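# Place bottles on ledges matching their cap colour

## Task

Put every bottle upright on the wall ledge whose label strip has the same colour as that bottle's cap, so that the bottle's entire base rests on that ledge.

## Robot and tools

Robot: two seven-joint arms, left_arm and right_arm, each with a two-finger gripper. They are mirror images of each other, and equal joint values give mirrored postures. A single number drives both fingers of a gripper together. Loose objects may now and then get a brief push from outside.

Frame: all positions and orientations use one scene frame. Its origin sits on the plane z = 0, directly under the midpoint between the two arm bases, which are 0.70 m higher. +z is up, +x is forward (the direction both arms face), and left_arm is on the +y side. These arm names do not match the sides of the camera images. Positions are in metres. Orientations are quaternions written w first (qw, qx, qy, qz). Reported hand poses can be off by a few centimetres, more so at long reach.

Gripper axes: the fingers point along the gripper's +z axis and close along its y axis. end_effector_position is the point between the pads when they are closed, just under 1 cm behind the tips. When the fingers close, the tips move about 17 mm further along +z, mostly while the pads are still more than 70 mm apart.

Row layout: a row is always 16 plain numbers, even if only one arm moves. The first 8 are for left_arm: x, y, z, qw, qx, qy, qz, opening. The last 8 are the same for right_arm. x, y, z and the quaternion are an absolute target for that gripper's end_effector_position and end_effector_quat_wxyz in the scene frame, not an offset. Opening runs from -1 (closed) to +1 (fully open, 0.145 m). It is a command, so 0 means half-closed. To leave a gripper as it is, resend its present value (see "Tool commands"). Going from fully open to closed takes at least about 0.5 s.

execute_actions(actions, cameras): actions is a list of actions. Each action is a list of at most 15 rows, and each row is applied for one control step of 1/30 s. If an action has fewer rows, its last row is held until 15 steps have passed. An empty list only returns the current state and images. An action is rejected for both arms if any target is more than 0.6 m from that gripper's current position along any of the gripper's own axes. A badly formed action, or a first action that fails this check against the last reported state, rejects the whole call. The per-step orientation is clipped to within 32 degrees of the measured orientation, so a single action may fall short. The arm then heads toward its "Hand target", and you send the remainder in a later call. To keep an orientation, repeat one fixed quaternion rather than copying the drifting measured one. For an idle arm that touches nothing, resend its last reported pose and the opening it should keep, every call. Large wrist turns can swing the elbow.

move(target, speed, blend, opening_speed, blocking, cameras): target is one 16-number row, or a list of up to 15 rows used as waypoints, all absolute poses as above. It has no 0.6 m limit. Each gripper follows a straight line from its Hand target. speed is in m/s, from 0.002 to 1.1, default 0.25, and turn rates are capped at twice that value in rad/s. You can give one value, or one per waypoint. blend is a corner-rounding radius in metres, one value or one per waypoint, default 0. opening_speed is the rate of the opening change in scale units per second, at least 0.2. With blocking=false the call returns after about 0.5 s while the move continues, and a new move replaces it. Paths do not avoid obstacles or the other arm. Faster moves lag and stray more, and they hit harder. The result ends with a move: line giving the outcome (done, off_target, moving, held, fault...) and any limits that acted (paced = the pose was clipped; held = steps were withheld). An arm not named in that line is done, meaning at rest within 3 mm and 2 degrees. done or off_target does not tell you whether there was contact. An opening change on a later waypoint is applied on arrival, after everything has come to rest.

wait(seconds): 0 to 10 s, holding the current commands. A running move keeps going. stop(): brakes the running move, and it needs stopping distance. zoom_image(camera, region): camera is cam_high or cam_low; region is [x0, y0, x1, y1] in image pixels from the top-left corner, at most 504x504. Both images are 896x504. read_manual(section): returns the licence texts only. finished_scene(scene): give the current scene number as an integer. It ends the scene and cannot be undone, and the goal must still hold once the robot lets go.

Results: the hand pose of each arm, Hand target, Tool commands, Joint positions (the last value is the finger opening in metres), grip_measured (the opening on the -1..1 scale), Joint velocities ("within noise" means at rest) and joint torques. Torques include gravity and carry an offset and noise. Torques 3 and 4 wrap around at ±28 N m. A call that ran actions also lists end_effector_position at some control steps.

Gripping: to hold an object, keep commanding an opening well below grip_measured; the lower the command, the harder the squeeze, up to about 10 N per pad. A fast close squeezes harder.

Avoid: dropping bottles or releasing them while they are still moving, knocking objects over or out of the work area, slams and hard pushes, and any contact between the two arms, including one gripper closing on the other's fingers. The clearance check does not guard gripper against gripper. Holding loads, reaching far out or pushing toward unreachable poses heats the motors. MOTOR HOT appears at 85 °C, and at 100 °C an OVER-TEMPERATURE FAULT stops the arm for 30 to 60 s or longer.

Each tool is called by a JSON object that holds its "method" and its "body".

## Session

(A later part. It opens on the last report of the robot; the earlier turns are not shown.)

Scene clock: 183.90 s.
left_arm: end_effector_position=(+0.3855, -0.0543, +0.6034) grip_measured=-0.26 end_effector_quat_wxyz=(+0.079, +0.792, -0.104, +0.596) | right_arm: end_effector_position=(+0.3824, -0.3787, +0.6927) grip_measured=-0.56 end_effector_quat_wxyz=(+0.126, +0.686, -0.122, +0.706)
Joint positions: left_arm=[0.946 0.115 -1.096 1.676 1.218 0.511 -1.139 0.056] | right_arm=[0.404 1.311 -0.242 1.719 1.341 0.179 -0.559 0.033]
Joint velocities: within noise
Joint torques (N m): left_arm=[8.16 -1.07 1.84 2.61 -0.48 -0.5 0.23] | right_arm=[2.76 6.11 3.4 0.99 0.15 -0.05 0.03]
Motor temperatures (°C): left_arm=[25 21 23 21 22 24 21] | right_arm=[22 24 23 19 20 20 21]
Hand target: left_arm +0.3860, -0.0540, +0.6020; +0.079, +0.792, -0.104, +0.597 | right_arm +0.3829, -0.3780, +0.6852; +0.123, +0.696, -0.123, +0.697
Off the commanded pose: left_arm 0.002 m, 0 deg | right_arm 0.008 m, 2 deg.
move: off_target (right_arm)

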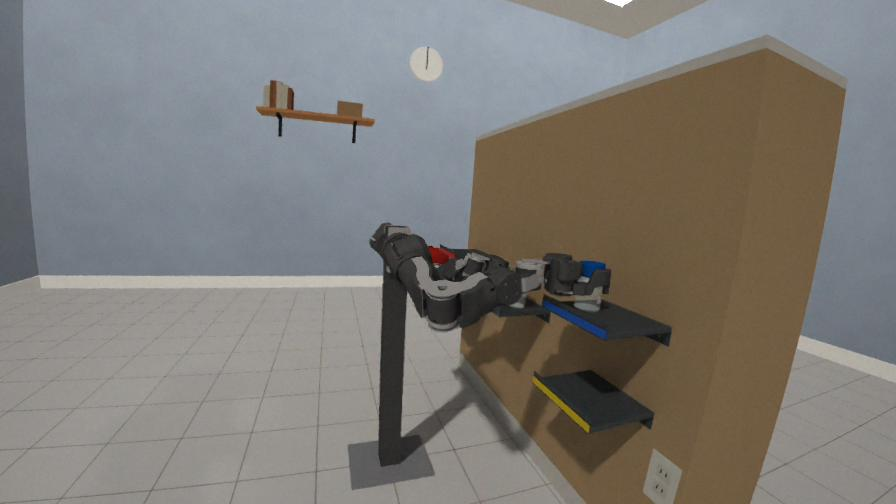

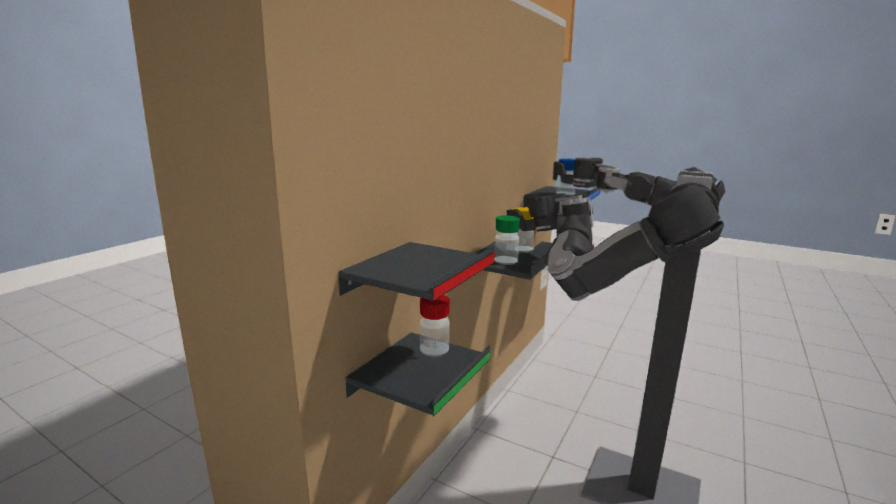

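{"method": "move", "body": {"target": [[0.386,-0.054,0.596,0.0786,0.792,-0.1043,0.597,-0.65,0.383,-0.378,0.691,0.1228,0.6964,-0.1228,0.6964,-0.6],[0.386,-0.054,0.596,0.0786,0.792,-0.1043,0.597,-0.65,0.383,-0.378,0.691,0.1228,0.6964,-0.1228,0.6964,0.3]], "speed": 0.025, "opening_speed": 0.8}}

{"method": "zoom_image", "body": {"camera": "cam_low", "region": [440, 130, 640, 290]}}

{"method": "zoom_image", "body": {"camera": "cam_high", "region": [460, 200, 680, 360]}}

Scene clock: 203.97 s.
left_arm: end_effector_position=(+0.3861, -0.0543, +0.6022) grip_measured=-0.26 end_effector_quat_wxyz=(+0.080, +0.787, -0.102, +0.603) | right_arm: end_effector_position=(+0.3827, -0.3782, +0.6923) grip_measured=+0.30 end_effector_quat_wxyz=(+0.124, +0.694, -0.123, +0.698)
Joint positions: left_arm=[0.941 0.12 -1.108 1.672 1.195 0.487 -1.127 0.056] | right_arm=[0.418 1.311 -0.242 1.719 1.356 0.212 -0.559 0.098]
Joint velocities: within noise
Joint torques (N m): left_arm=[6.84 -0.86 1.59 1.98 -0.21 -0.32 0.24] | right_arm=[4.39 5.92 4.19 1.09 -0.14 -0.26 0.01]
Motor temperatures (°C): left_arm=[25 21 23 21 22 24 21] | right_arm=[22 24 23 19 20 20 21]
Hand target: left_arm +0.3860, -0.0539, +0.5960; +0.079, +0.792, -0.104, +0.597 | right_arm +0.3830, -0.3780, +0.6910; +0.123, +0.696, -0.123, +0.696
Off the commanded pose: left_arm 0.006 m, 1 deg | right_arm 0.001 m, 0 deg.
move: off_target (left_arm)

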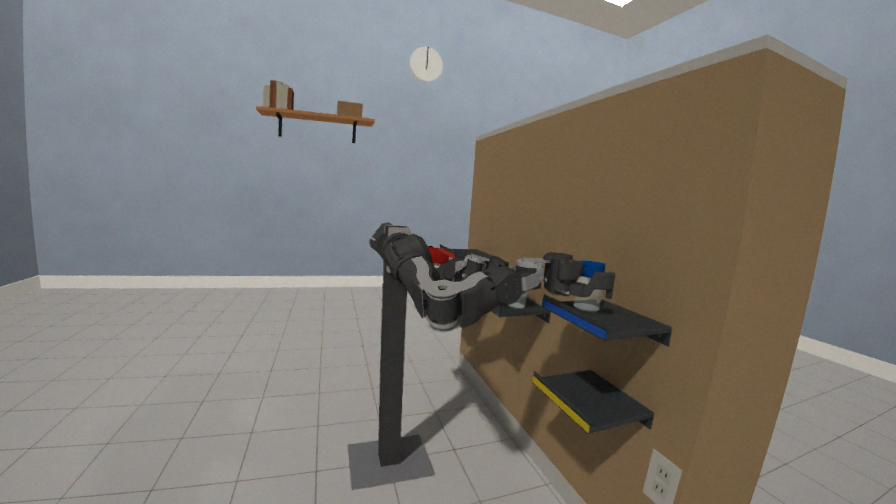

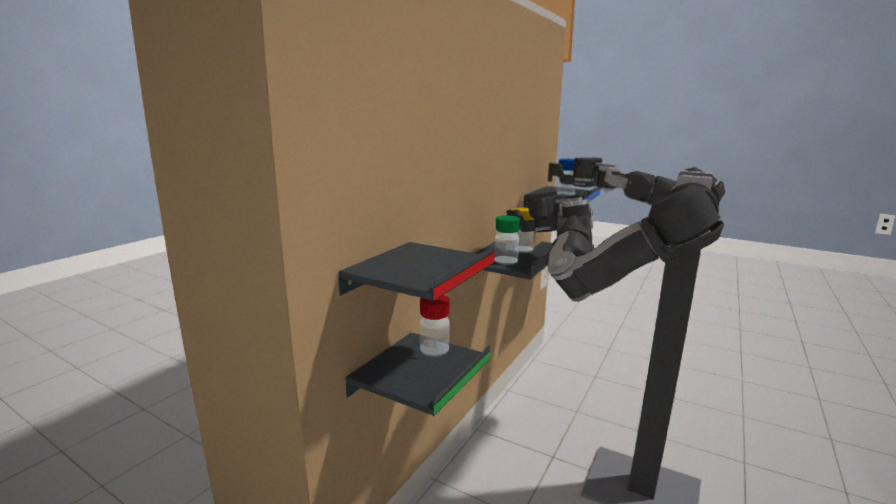

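Scaled by 2.520 from the camera's 896x504 image, which has a finer 1280x720 frame.

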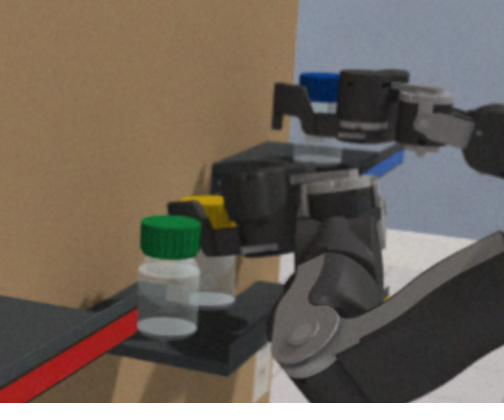

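Scaled by 2.291 from the camera's 896x504 image, which has a finer 1280x720 frame.

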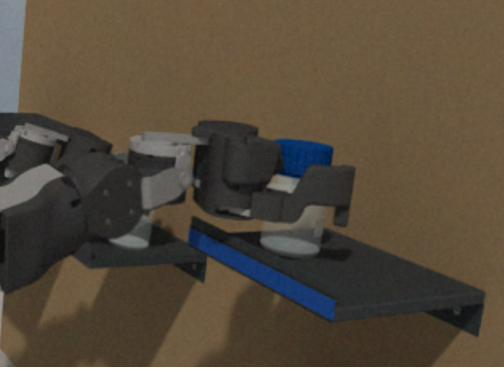

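{"method": "move", "body": {"target": [[0.386,-0.054,0.600,0.0815,0.7745,-0.1020,0.6185,-0.5,0.355,-0.368,0.692,0.1228,0.6964,-0.1228,0.6964,0.3],[0.386,-0.054,0.600,0.0815,0.7745,-0.1020,0.6185,0.0,0.27,-0.337,0.695,0.1228,0.6964,-0.1228,0.6964,0.3]], "speed": [0.05,0.12], "opening_speed": 0.6}}

{"method": "zoom_image", "body": {"camera": "cam_low", "region": [440, 130, 640, 290]}}

{"method": "zoom_image", "body": {"camera": "cam_high", "region": [460, 200, 680, 360]}}

Scene clock: 223.80 s.
left_arm: end_effector_position=(+0.3868, -0.0536, +0.6022) grip_measured=+0.00 end_effector_quat_wxyz=(+0.081, +0.774, -0.100, +0.620) | right_arm: end_effector_position=(+0.2697, -0.3375, +0.6971) grip_measured=+0.30 end_effector_quat_wxyz=(+0.125, +0.692, -0.123, +0.700)
Joint positions: left_arm=[0.937 0.135 -1.136 1.672 1.149 0.437 -1.107 0.076] | right_arm=[1.556 1.973 -1.569 2.327 1.559 -0.021 -0.707 0.098]
Joint velocities: within noise
Joint torques (N m): left_arm=[7.66 -1.02 1.84 3.43 -0.34 -0.41 0.2] | right_arm=[1.36 0.12 2.43 0.31 -0.24 -0.2 0.13]
Motor temperatures (°C): left_arm=[25 21 23 21 22 24 21] | right_arm=[22 24 23 19 20 20 21]
Hand target: left_arm +0.3860, -0.0539, +0.5999; +0.081, +0.775, -0.102, +0.619 | right_arm +0.2700, -0.3370, +0.6949; +0.124, +0.695, -0.122, +0.697
Off the commanded pose: left_arm 0.002 m, 0 deg | right_arm 0.002 m, 1 deg.
joint sent to its limit (right arm) — joint 3 (upper arm roll), lower limit; joint 5 (forearm roll), upper limit. The joint targets still meet the commanded pose.
move: done

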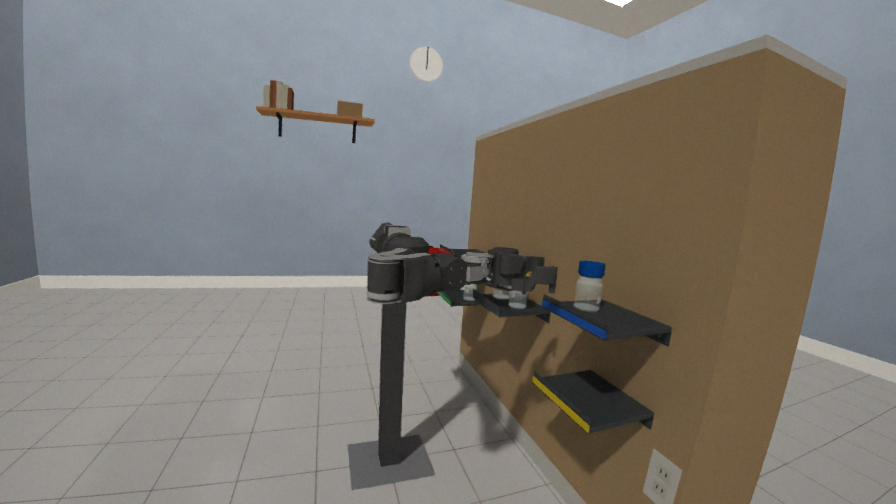

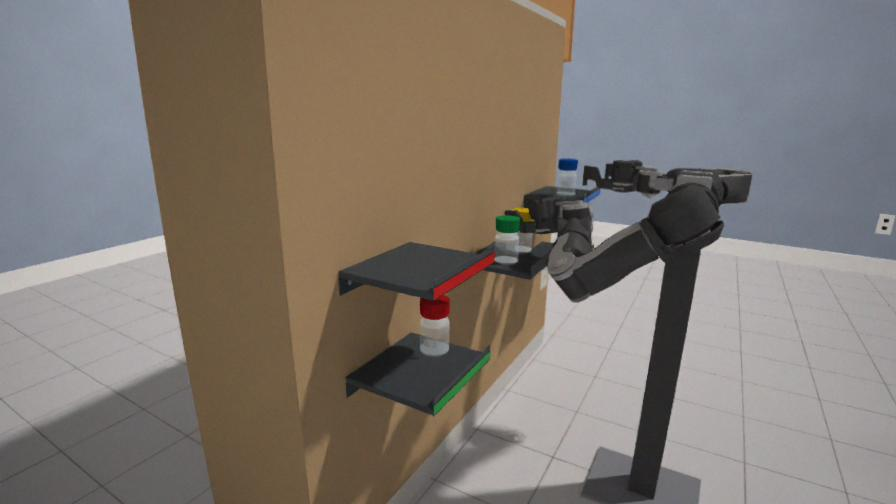

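Scaled by 2.520 from the camera's 896x504 image, which has a finer 1280x720 frame.

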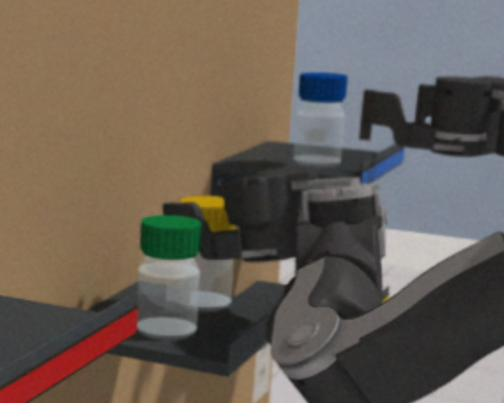

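Scaled by 2.291 from the camera's 896x504 image, which has a finer 1280x720 frame.

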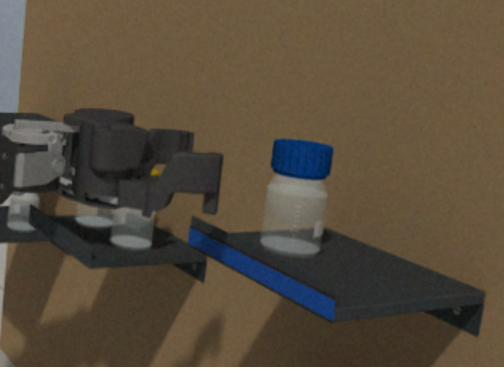

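{"method": "move", "body": {"target": [[0.277,-0.025,0.626,0.0815,0.7745,-0.1020,0.6185,0.0,0.25,-0.30,0.66,0.1228,0.6964,-0.1228,0.6964,0.3],[0.25,0.14,0.59,0,0.7071,0,0.7071,0.0,0.24,-0.22,0.55,0,0.7071,0,0.7071,0.3],[0.25,0.18,0.46,0,0.7071,0,0.7071,0.5,0.25,-0.18,0.46,0,0.7071,0,0.7071,0.12],[0.34,0.16,0.42,0,0.7071,0,0.7071,0.5,0.34,-0.16,0.42,0,0.7071,0,0.7071,0.12]], "speed": [0.12,0.2,0.2,0.2], "blend": [0,0.03,0,0], "opening_speed": 1.0}}

{"method": "zoom_image", "body": {"camera": "cam_low", "region": [380, 150, 620, 310]}}

{"method": "zoom_image", "body": {"camera": "cam_high", "region": [430, 200, 650, 360]}}

Scene clock: 254.10 s.
left_arm: end_effector_position=(+0.3414, +0.1595, +0.4227) grip_measured=+0.50 end_effector_quat_wxyz=(+0.000, +0.705, +0.002, +0.709) | right_arm: end_effector_position=(+0.3409, -0.1601, +0.4212) grip_measured=+0.12 end_effector_quat_wxyz=(+0.002, +0.706, -0.001, +0.708)
Joint positions: left_arm=[0.491 0.725 -1.442 1.441 0.741 -0.651 -0.956 0.112] | right_arm=[0.57 0.729 -1.568 1.438 0.775 -0.692 -1.013 0.085]
Joint velocities: within noise
Joint torques (N m): left_arm=[5.02 2.55 1.2 2.4 -0.17 -0.49 0.25] | right_arm=[4.1 2.49 2.17 2.21 -0.23 -0.33 0.16]
Motor temperatures (°C): left_arm=[25 21 23 22 22 24 21] | right_arm=[21 23 22 19 20 20 21]
Hand target: left_arm +0.3400, +0.1600, +0.4201; +0.000, +0.707, +0.000, +0.707 | right_arm +0.3400, -0.1600, +0.4200; +0.000, +0.707, +0.000, +0.707
Off the commanded pose: left_arm 0.003 m, 0 deg | right_arm 0.002 m, 0 deg.
move: done

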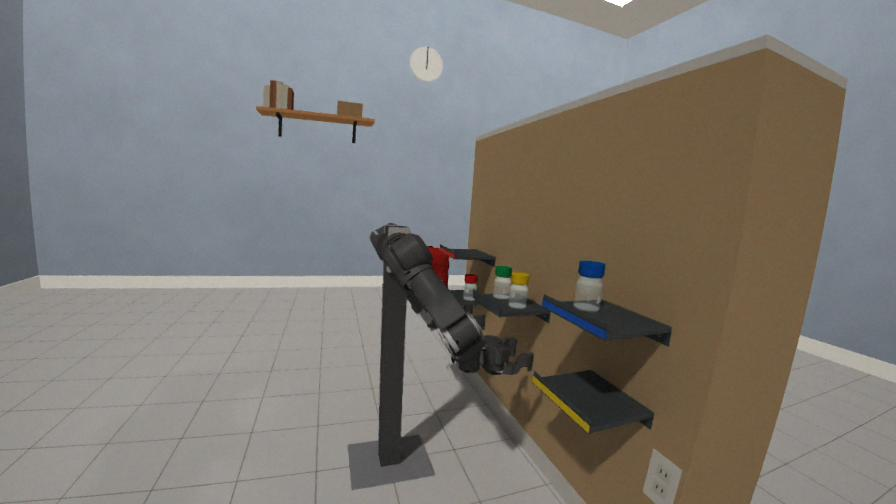

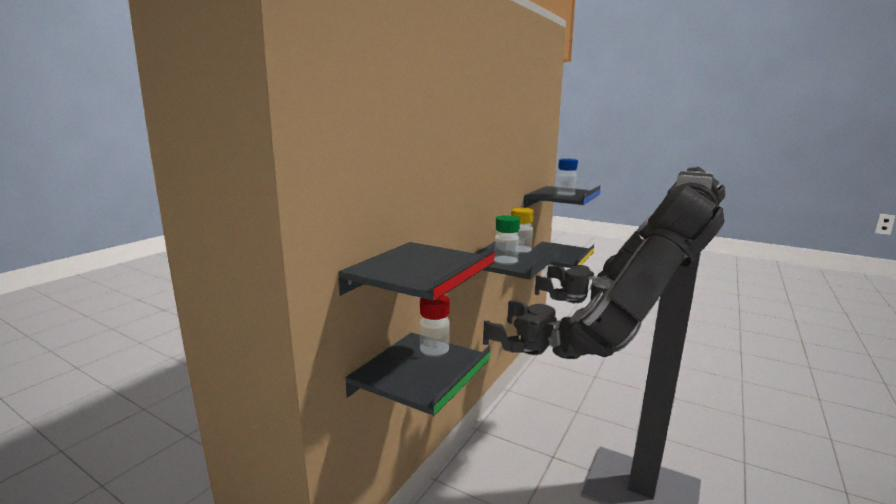

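Scaled by 2.100 from the camera's 896x504 image, which has a finer 1280x720 frame.

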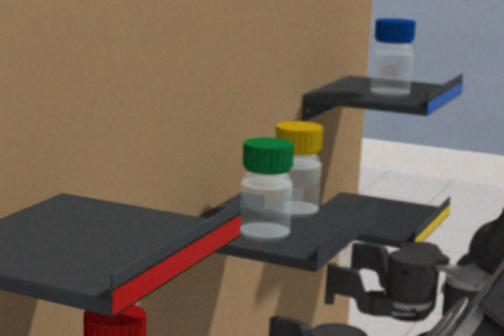

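Scaled by 2.291 from the camera's 896x504 image, which has a finer 1280x720 frame.

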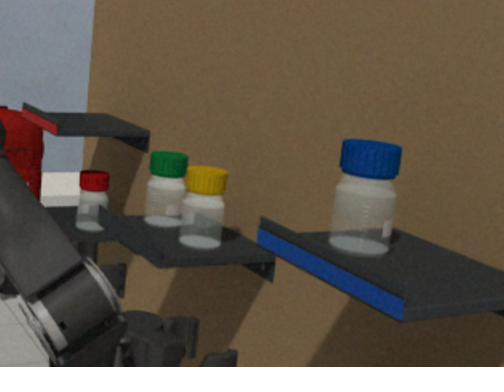

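{"method": "move", "body": {"target": [[0.25,0.22,0.45,-0.1228,0.6964,0.1228,0.6964,0.5,0.25,-0.13,0.48,0,0.7071,0,0.7071,0.12],[0.275,0.297,0.485,-0.1228,0.6964,0.1228,0.6964,0.5,0.25,-0.07,0.585,0,0.7071,0,0.7071,0.12],[0.33,0.317,0.482,-0.1228,0.6964,0.1228,0.6964,0.5,0.315,-0.054,0.583,0,0.7071,0,0.7071,0.12]], "speed": [0.2,0.2,0.15], "blend": [0.03,0.02,0]}}

{"method": "zoom_image", "body": {"camera": "cam_low", "region": [400, 180, 600, 360]}}

{"method": "zoom_image", "body": {"camera": "cam_high", "region": [430, 230, 590, 350]}}

Scene clock: 283.87 s.
left_arm: end_effector_position=(+0.3303, +0.3184, +0.4846) grip_measured=+0.50 end_effector_quat_wxyz=(-0.124, +0.693, +0.125, +0.699) | right_arm: end_effector_position=(+0.3152, -0.0549, +0.5834) grip_measured=+0.12 end_effector_quat_wxyz=(+0.004, +0.706, +0.000, +0.708)
Joint positions: left_arm=[0.49 1.172 -1.308 1.639 1.037 -0.699 -0.963 0.112] | right_arm=[0.699 0.535 -1.335 2.115 0.807 0.15 -1.435 0.085]
Joint velocities: within noise
Joint torques (N m): left_arm=[4.73 4.31 1.76 1.74 -0.17 -0.32 0.25] | right_arm=[4.26 -0.07 2.84 3.06 -0.44 -0.15 0.15]
Motor temperatures (°C): left_arm=[24 21 23 21 22 24 21] | right_arm=[22 23 22 19 20 20 21]
Hand target: left_arm +0.3300, +0.3170, +0.4821; -0.123, +0.696, +0.123, +0.696 | right_arm +0.3150, -0.0540, +0.5830; +0.000, +0.707, +0.000, +0.707
Off the commanded pose: left_arm 0.003 m, 1 deg | right_arm 0.001 m, 0 deg.
move: done

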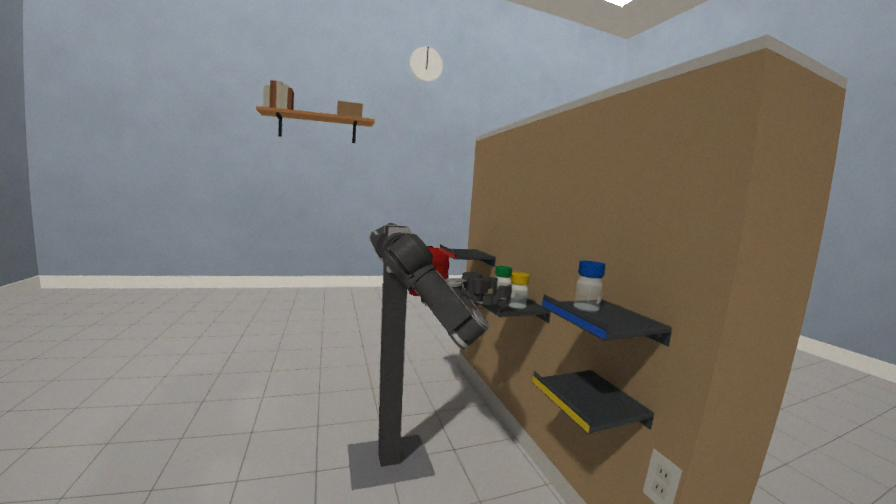

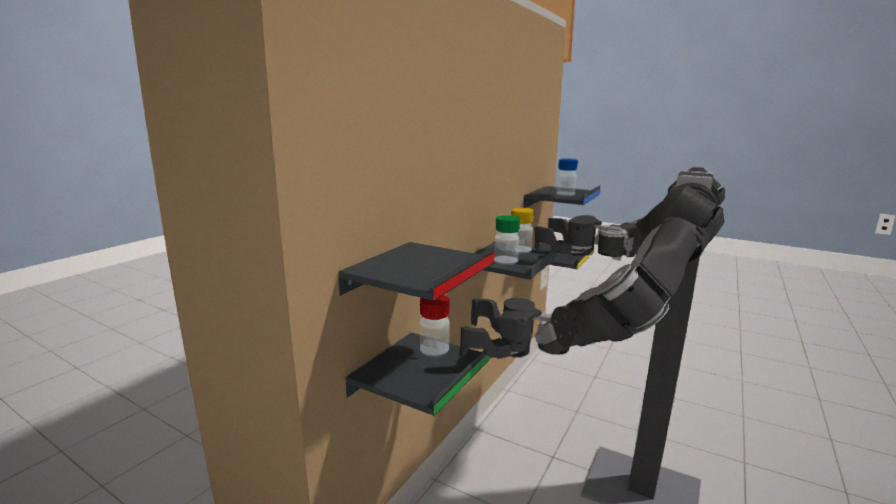

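Scaled by 2.520 from the camera's 896x504 image, which has a finer 1280x720 frame.

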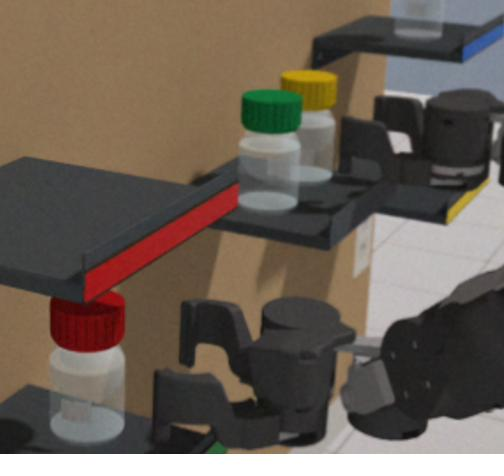

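Scaled by 3.150 from the camera's 896x504 image, which has a finer 1280x720 frame.

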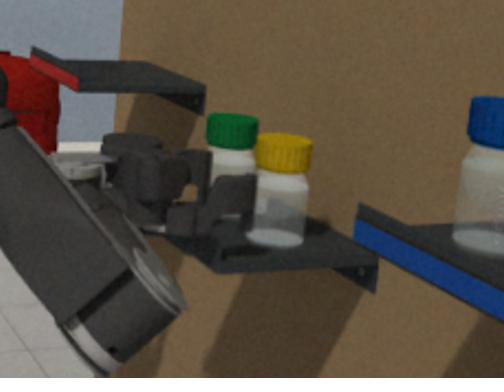

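{"method": "move", "body": {"target": [0.390,0.340,0.481,-0.1228,0.6964,0.1228,0.6964,0.5,0.382,-0.0525,0.582,0,0.7071,0,0.7071,0.12], "speed": 0.08}}

{"method": "zoom_image", "body": {"camera": "cam_low", "region": [400, 180, 600, 360]}}

{"method": "zoom_image", "body": {"camera": "cam_high", "region": [430, 230, 590, 350]}}

Scene clock: 293.20 s.
left_arm: end_effector_position=(+0.3899, +0.3416, +0.4837) grip_measured=+0.50 end_effector_quat_wxyz=(-0.125, +0.693, +0.124, +0.699) | right_arm: end_effector_position=(+0.3816, -0.0531, +0.5811) grip_measured=+0.12 end_effector_quat_wxyz=(+0.004, +0.708, +0.001, +0.707)
Joint positions: left_arm=[0.663 1.028 -1.307 1.313 1.229 -0.625 -0.687 0.112] | right_arm=[0.844 0.482 -1.285 1.825 0.936 0.073 -1.231 0.085]
Joint velocities: within noise
Joint torques (N m): left_arm=[6.66 3.89 2.21 1.25 -0.01 -0.37 0.26] | right_arm=[5.92 -0.07 4.04 2.56 -0.42 -0.26 0.15]
Motor temperatures (°C): left_arm=[24 22 23 21 22 24 21] | right_arm=[22 23 22 20 20 20 21]
Hand target: left_arm +0.3900, +0.3399, +0.4811; -0.123, +0.696, +0.123, +0.696 | right_arm +0.3820, -0.0524, +0.5820; +0.000, +0.707, +0.000, +0.707
Off the commanded pose: left_arm 0.003 m, 1 deg | right_arm 0.001 m, 0 deg.
move: done

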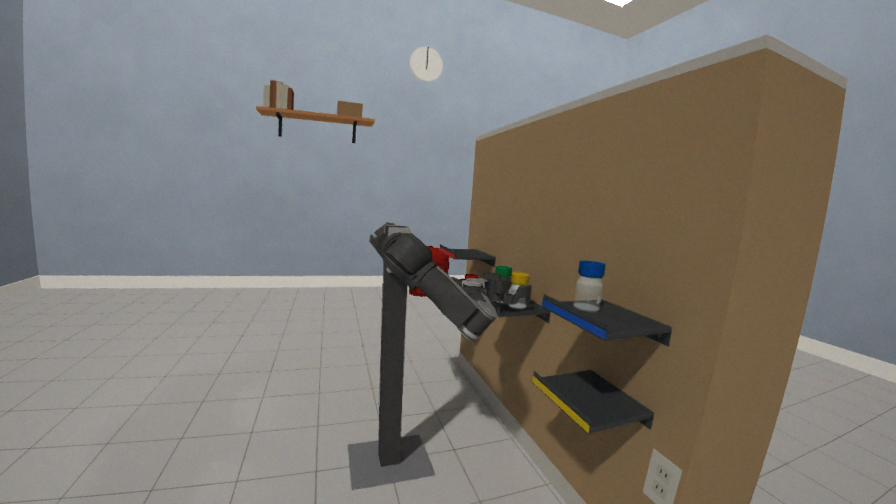

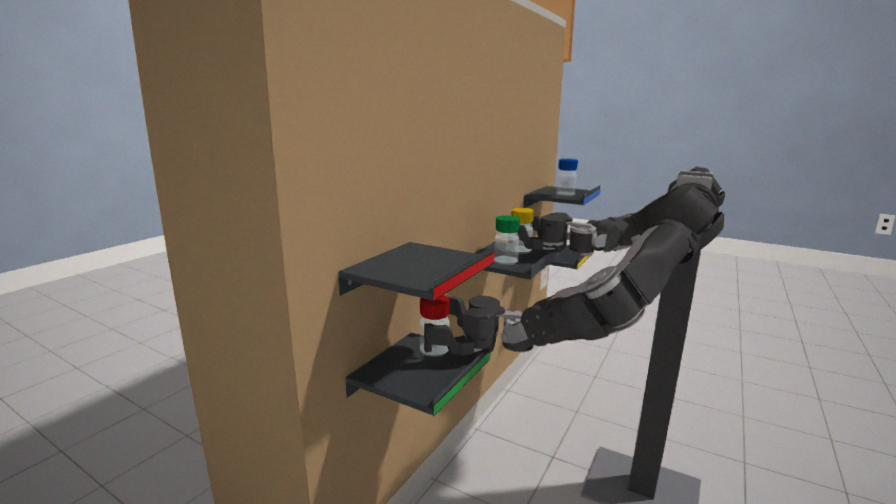

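Scaled by 2.520 from the camera's 896x504 image, which has a finer 1280x720 frame.

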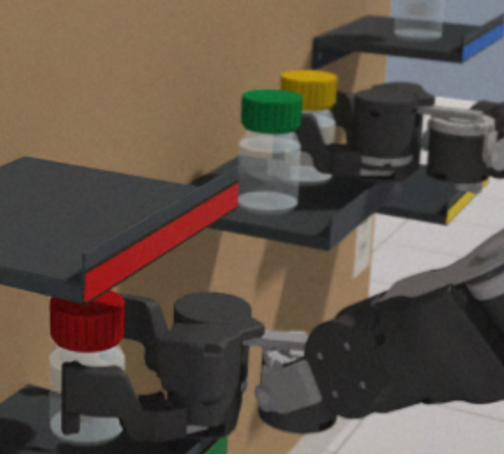

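Scaled by 3.150 from the camera's 896x504 image, which has a finer 1280x720 frame.

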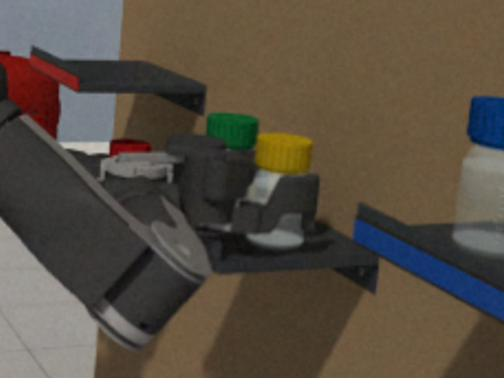

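{"method": "move", "body": {"target": [[0.390,0.340,0.481,-0.1228,0.6964,0.1228,0.6964,-0.6,0.382,-0.0525,0.582,0,0.7071,0,0.7071,-0.6],[0.390,0.340,0.512,-0.1228,0.6964,0.1228,0.6964,-0.6,0.382,-0.0545,0.616,0,0.7071,0,0.7071,-0.6]], "speed": 0.06, "opening_speed": 0.8}}

{"method": "zoom_image", "body": {"camera": "cam_low", "region": [400, 180, 600, 360]}}

{"method": "zoom_image", "body": {"camera": "cam_high", "region": [430, 230, 590, 350]}}

Scene clock: 306.93 s.
left_arm: end_effector_position=(+0.3897, +0.3393, +0.5097) grip_measured=-0.25 end_effector_quat_wxyz=(-0.122, +0.699, +0.121, +0.694) | right_arm: end_effector_position=(+0.3817, -0.0533, +0.6129) grip_measured=-0.26 end_effector_quat_wxyz=(-0.002, +0.711, +0.002, +0.703)
Joint positions: left_arm=[0.715 1.112 -1.304 1.443 1.252 -0.538 -0.713 0.057] | right_arm=[0.939 0.498 -1.259 1.901 1.054 0.152 -1.27 0.056]
Joint velocities: within noise
Joint torques (N m): left_arm=[7.32 4.76 3.23 1.88 -0.24 -0.63 -0.05] | right_arm=[6.76 0.15 4.21 2.63 -0.68 -0.09 -0.15]
Motor temperatures (°C): left_arm=[25 22 23 21 22 24 21] | right_arm=[23 23 23 20 20 20 21]
Hand target: left_arm +0.3900, +0.3400, +0.5120; -0.123, +0.696, +0.123, +0.696 | right_arm +0.3820, -0.0544, +0.6160; +0.000, +0.707, +0.000, +0.707
Off the commanded pose: left_arm 0.002 m, 1 deg | right_arm 0.003 m, 1 deg.
move: done

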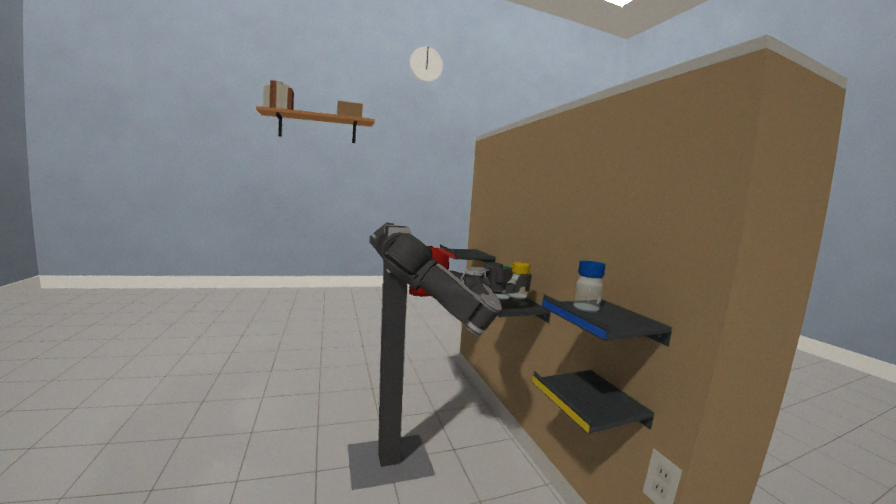

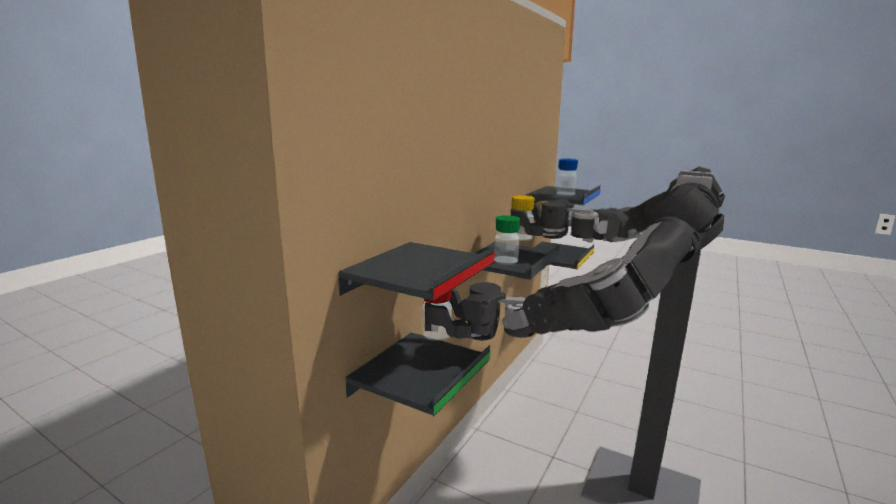

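Scaled by 2.520 from the camera's 896x504 image, which has a finer 1280x720 frame.

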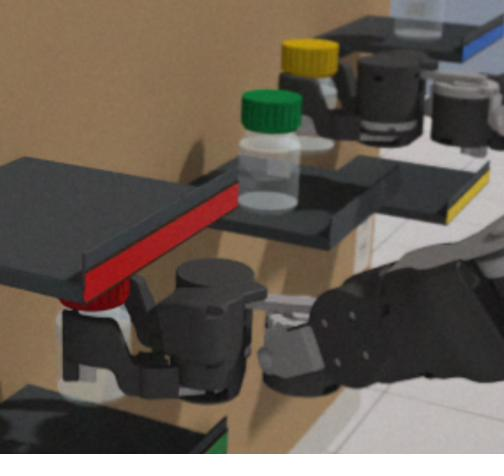

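Scaled by 3.150 from the camera's 896x504 image, which has a finer 1280x720 frame.

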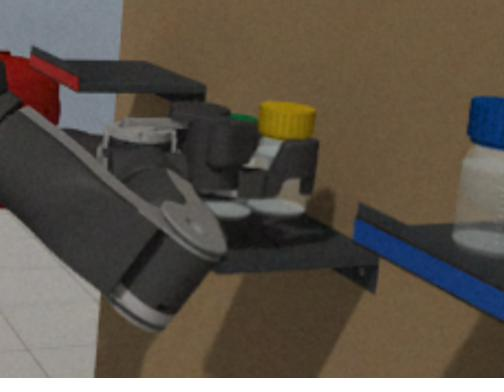

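{"method": "move", "body": {"target": [[0.27,0.297,0.513,-0.1228,0.6964,0.1228,0.6964,-0.6,0.29,-0.085,0.62,0,0.7071,0,0.7071,-0.6],[0.235,0.285,0.535,-0.1174,0.726,0.128,0.666,-0.6,0.25,-0.17,0.59,0.0616,0.7044,-0.0616,0.7044,-0.6],[0.235,0.285,0.65,-0.1174,0.726,0.128,0.666,-0.6,0.25,-0.25,0.535,0.1228,0.6964,-0.1228,0.6964,-0.6],[0.25,0.29,0.725,-0.1174,0.726,0.128,0.666,-0.6,0.26,-0.318,0.52,0.1228,0.6964,-0.1228,0.6964,-0.6]], "speed": [0.12,0.13,0.13,0.13], "blend": [0.02,0.03,0.03,0]}}

{"method": "zoom_image", "body": {"camera": "cam_low", "region": [430, 130, 650, 310]}}

{"method": "zoom_image", "body": {"camera": "cam_high", "region": [430, 200, 650, 400]}}

Scene clock: 327.37 s.
left_arm: end_effector_position=(+0.2510, +0.2913, +0.7244) grip_measured=-0.25 end_effector_quat_wxyz=(-0.082, +0.571, +0.044, +0.815) | right_arm: end_effector_position=(+0.2583, -0.3191, +0.5177) grip_measured=-0.26 end_effector_quat_wxyz=(+0.128, +0.701, -0.124, +0.691)
Joint positions: left_arm=[1.266 2.011 -1.551 2.432 1.205 -0.527 -0.716 0.057] | right_arm=[0.044 1.465 -1.047 2.016 0.876 -0.779 -1.163 0.056]
Joint velocities: within noise
Joint torques (N m): left_arm=[1.91 1.67 1.72 0.76 -0.2 -0.58 0.19] | right_arm=[2.12 5.39 3.89 1.65 -0.48 -0.33 0.15]
Motor temperatures (°C): left_arm=[25 23 24 21 22 24 21] | right_arm=[23 23 23 20 21 20 21]
Hand target: left_arm +0.2510, +0.2904, +0.7248; -0.080, +0.570, +0.042, +0.816 | right_arm +0.2600, -0.3180, +0.5200; +0.124, +0.697, -0.123, +0.696
Off the commanded pose: left_arm 0.002 m, 27 deg | right_arm 0.003 m, 1 deg.
joint read past its limit (left arm) — joint 2 (shoulder roll), upper limit; joint 4 (elbow), upper limit, where the elbow is as bent as it goes.
joint sent to its limit (left arm) — joint 2 (shoulder roll), upper limit; joint 4 (elbow), upper limit, where the elbow is as bent as it goes. The joint targets are off in orientation, not in position.
joint sent to its limit (right arm) — joint 6 (wrist pitch), lower limit. The joint targets still meet the commanded pose.
move: off_target (left_arm)

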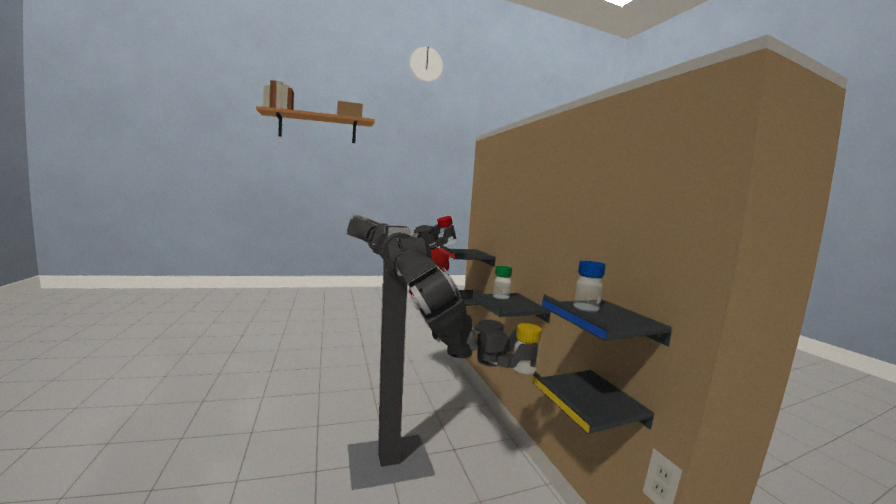

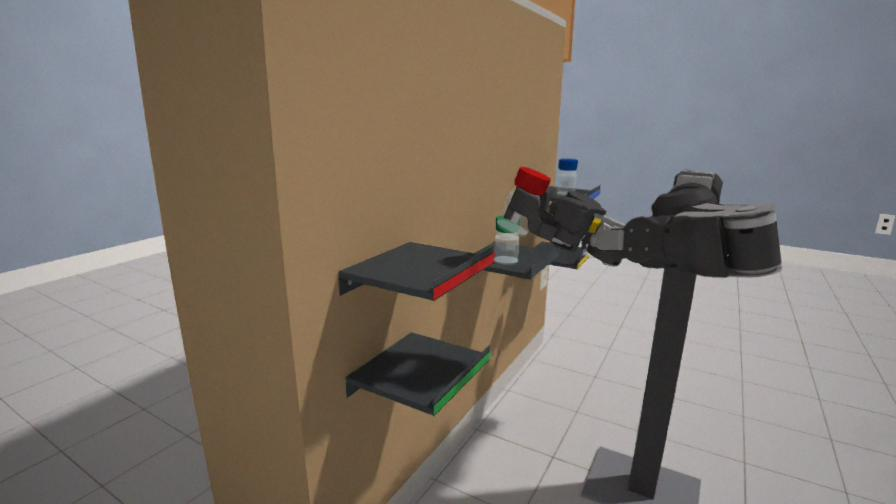

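Scaled by 2.291 from the camera's 896x504 image, which has a finer 1280x720 frame.

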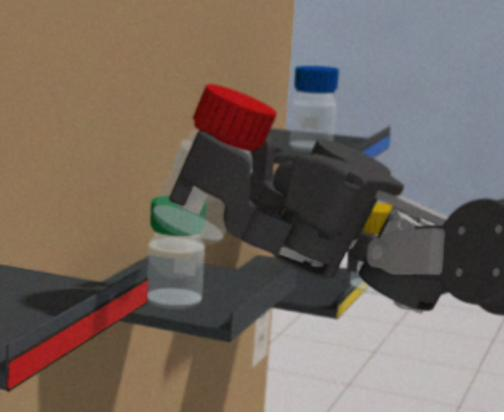

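Scaled by 2.291 from the camera's 896x504 image, which has a finer 1280x720 frame.

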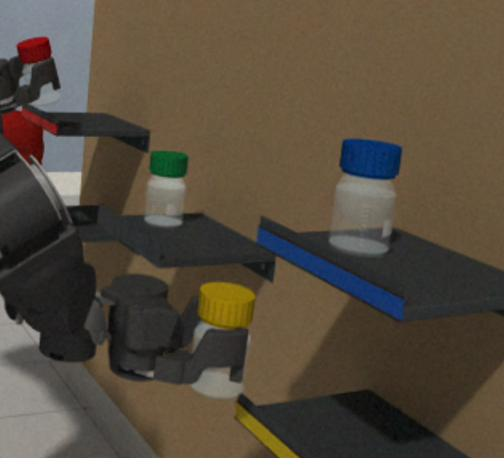

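{"method": "move", "body": {"target": [[0.25,0.15,0.71,0,0.7071,0,0.7071,-0.65,0.33,-0.348,0.52,0.1228,0.6964,-0.1228,0.6964,-0.6],[0.275,0.02,0.68,0.0923,0.7010,-0.0923,0.7010,-0.65,0.383,-0.375,0.505,0.1228,0.6964,-0.1228,0.6964,-0.6]], "speed": [0.13,0.13]}}

{"method": "zoom_image", "body": {"camera": "cam_high", "region": [430, 200, 650, 400]}}

Scene clock: 361.83 s.
left_arm: end_effector_position=(+0.2757, +0.0189, +0.6789) grip_measured=-0.25 end_effector_quat_wxyz=(+0.088, +0.701, -0.089, +0.702) | right_arm: end_effector_position=(+0.3818, -0.3761, +0.5030) grip_measured=-0.26 end_effector_quat_wxyz=(+0.125, +0.699, -0.124, +0.693)
Joint positions: left_arm=[1.022 0.462 -1.237 2.432 1.284 0.406 -1.577 0.057] | right_arm=[0.511 1.129 -1.046 1.34 1.261 -0.53 -0.533 0.056]
Joint velocities: within noise
Joint torques (N m): left_arm=[5.5 -0.49 2.69 1.69 -0.56 0.01 0.04] | right_arm=[5.18 5.79 4.15 1.29 -0.23 -0.45 0.17]
Motor temperatures (°C): left_arm=[23 22 24 21 22 24 21] | right_arm=[22 24 23 19 21 20 21]
Hand target: left_arm +0.2760, +0.0194, +0.6799; +0.087, +0.700, -0.087, +0.704 | right_arm +0.3830, -0.3750, +0.5050; +0.123, +0.696, -0.123, +0.696
Off the commanded pose: left_arm 0.002 m, 1 deg | right_arm 0.003 m, 1 deg.
joint read past its limit (left arm) — joint 4 (elbow), upper limit, where the elbow is as bent as it goes.
joint sent to its limit (left arm) — joint 4 (elbow), upper limit, where the elbow is as bent as it goes. The joint targets still meet the commanded pose.
move: done; limits=paced

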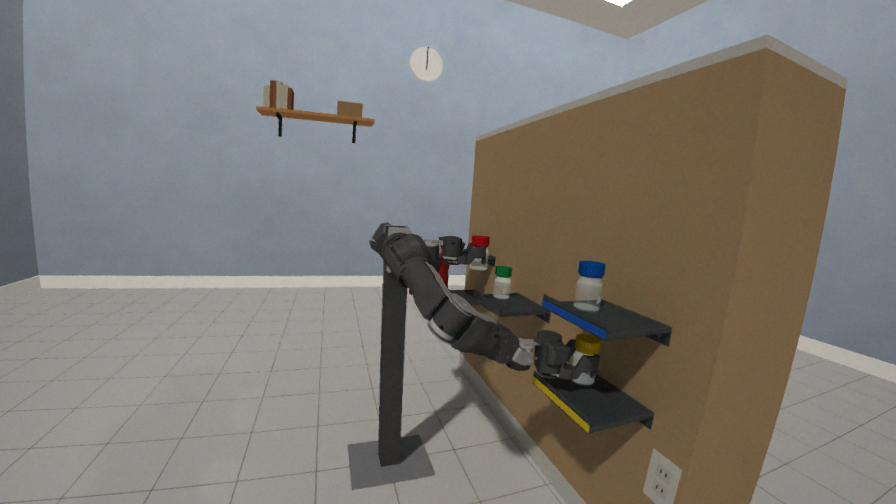

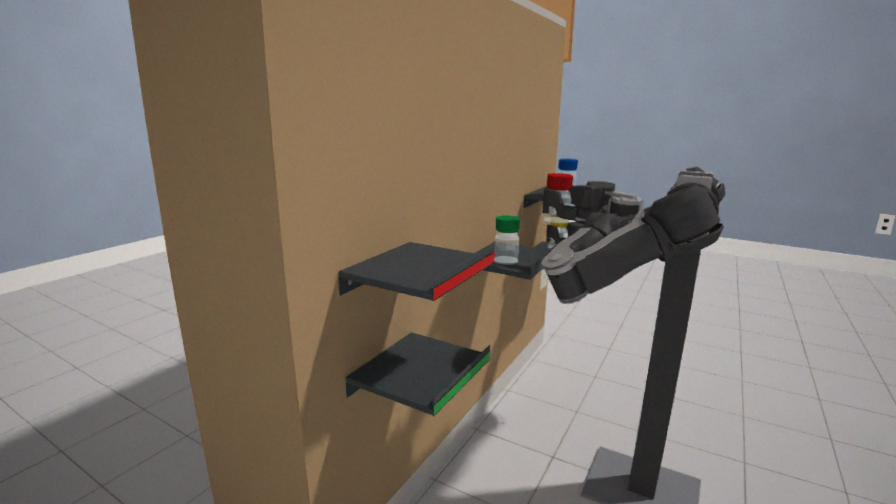

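Scaled by 2.291 from the camera's 896x504 image, which has a finer 1280x720 frame.

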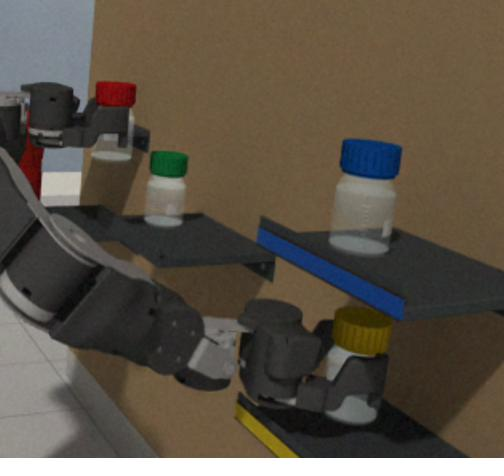

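{"method": "move", "body": {"target": [[0.28,0.10,0.70,0.03,0.7065,-0.03,0.7065,-0.65,0.383,-0.376,0.486,0.1228,0.6964,-0.1228,0.6964,-0.6],[0.29,0.22,0.715,-0.0616,0.7044,0.0616,0.7044,-0.65,0.383,-0.376,0.478,0.1228,0.6964,-0.1228,0.6964,-0.6]], "speed": [0.12,0.12]}}

{"method": "zoom_image", "body": {"camera": "cam_high", "region": [430, 200, 650, 400]}}

{"method": "zoom_image", "body": {"camera": "cam_low", "region": [430, 130, 650, 310]}}

Scene clock: 380.17 s.
left_arm: end_effector_position=(+0.2916, +0.2194, +0.7140) grip_measured=-0.25 end_effector_quat_wxyz=(-0.181, +0.640, +0.183, +0.724) | right_arm: end_effector_position=(+0.3839, -0.3781, +0.4835) grip_measured=-0.26 end_effector_quat_wxyz=(+0.126, +0.690, -0.124, +0.702)
Joint positions: left_arm=[0.536 0.591 -0.409 2.432 1.03 0.782 -1.579 0.057] | right_arm=[0.492 1.048 -1.046 1.217 1.237 -0.597 -0.486 0.056]
Joint velocities: within noise
Joint torques (N m): left_arm=[5.95 1.83 1.26 1.81 -0.35 -0.01 0.07] | right_arm=[3.42 4.44 2.7 0.94 0.03 -0.24 0.19]
Motor temperatures (°C): left_arm=[24 21 24 21 22 24 21] | right_arm=[23 24 23 19 20 20 21]
Hand target: left_arm +0.2913, +0.2200, +0.7149; -0.182, +0.639, +0.184, +0.724 | right_arm +0.3830, -0.3759, +0.4780; +0.123, +0.696, -0.123, +0.696
Off the commanded pose: left_arm 0.002 m, 21 deg | right_arm 0.006 m, 1 deg.
joint read past its limit (left arm) — joint 4 (elbow), upper limit, where the elbow is as bent as it goes.
joint sent to its limit (left arm) — joint 4 (elbow), upper limit, where the elbow is as bent as it goes; joint 6 (wrist pitch), upper limit; joint 7 (wrist yaw), lower limit. The joint targets are off in orientation, not in position.
move: off_target (left_arm, right_arm)

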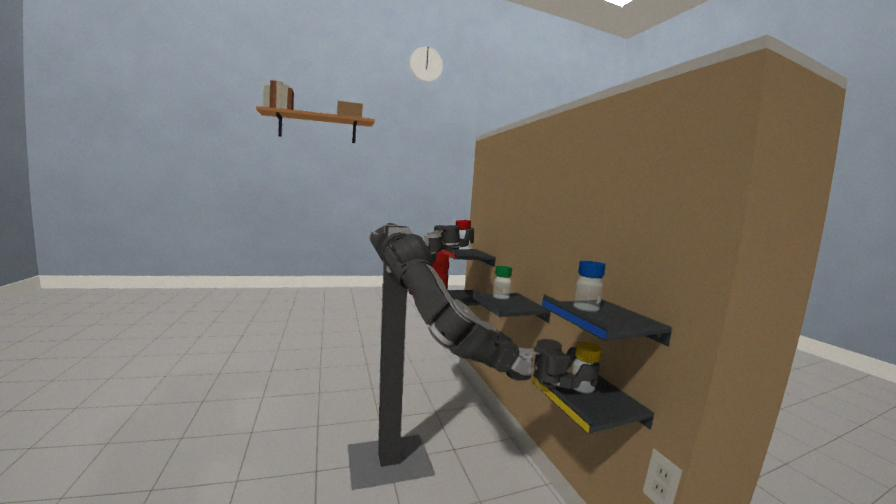

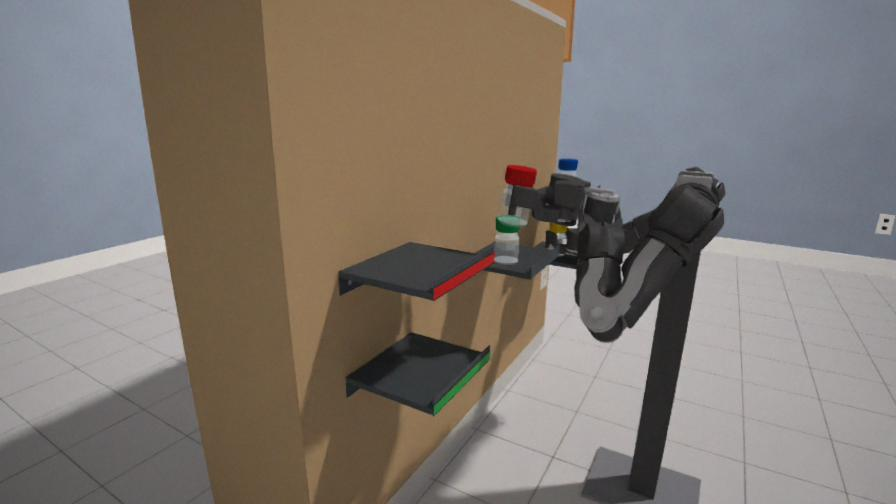

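Scaled by 2.291 from the camera's 896x504 image, which has a finer 1280x720 frame.

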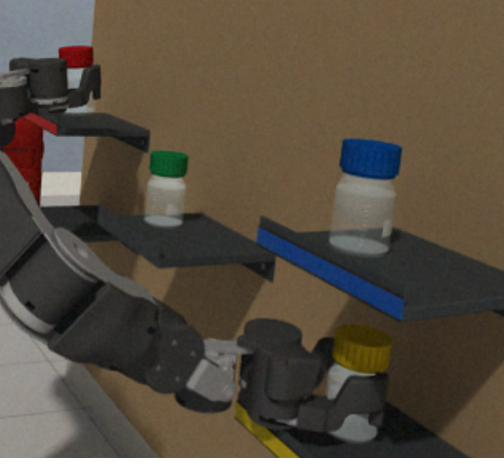

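Scaled by 2.291 from the camera's 896x504 image, which has a finer 1280x720 frame.

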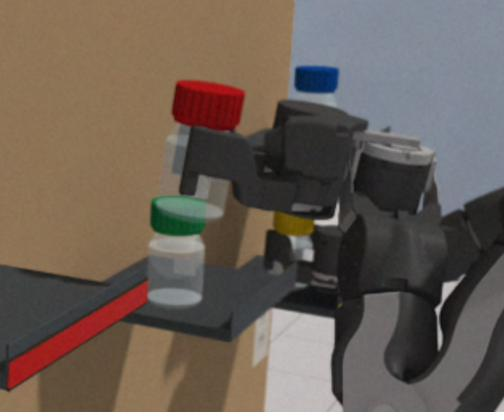

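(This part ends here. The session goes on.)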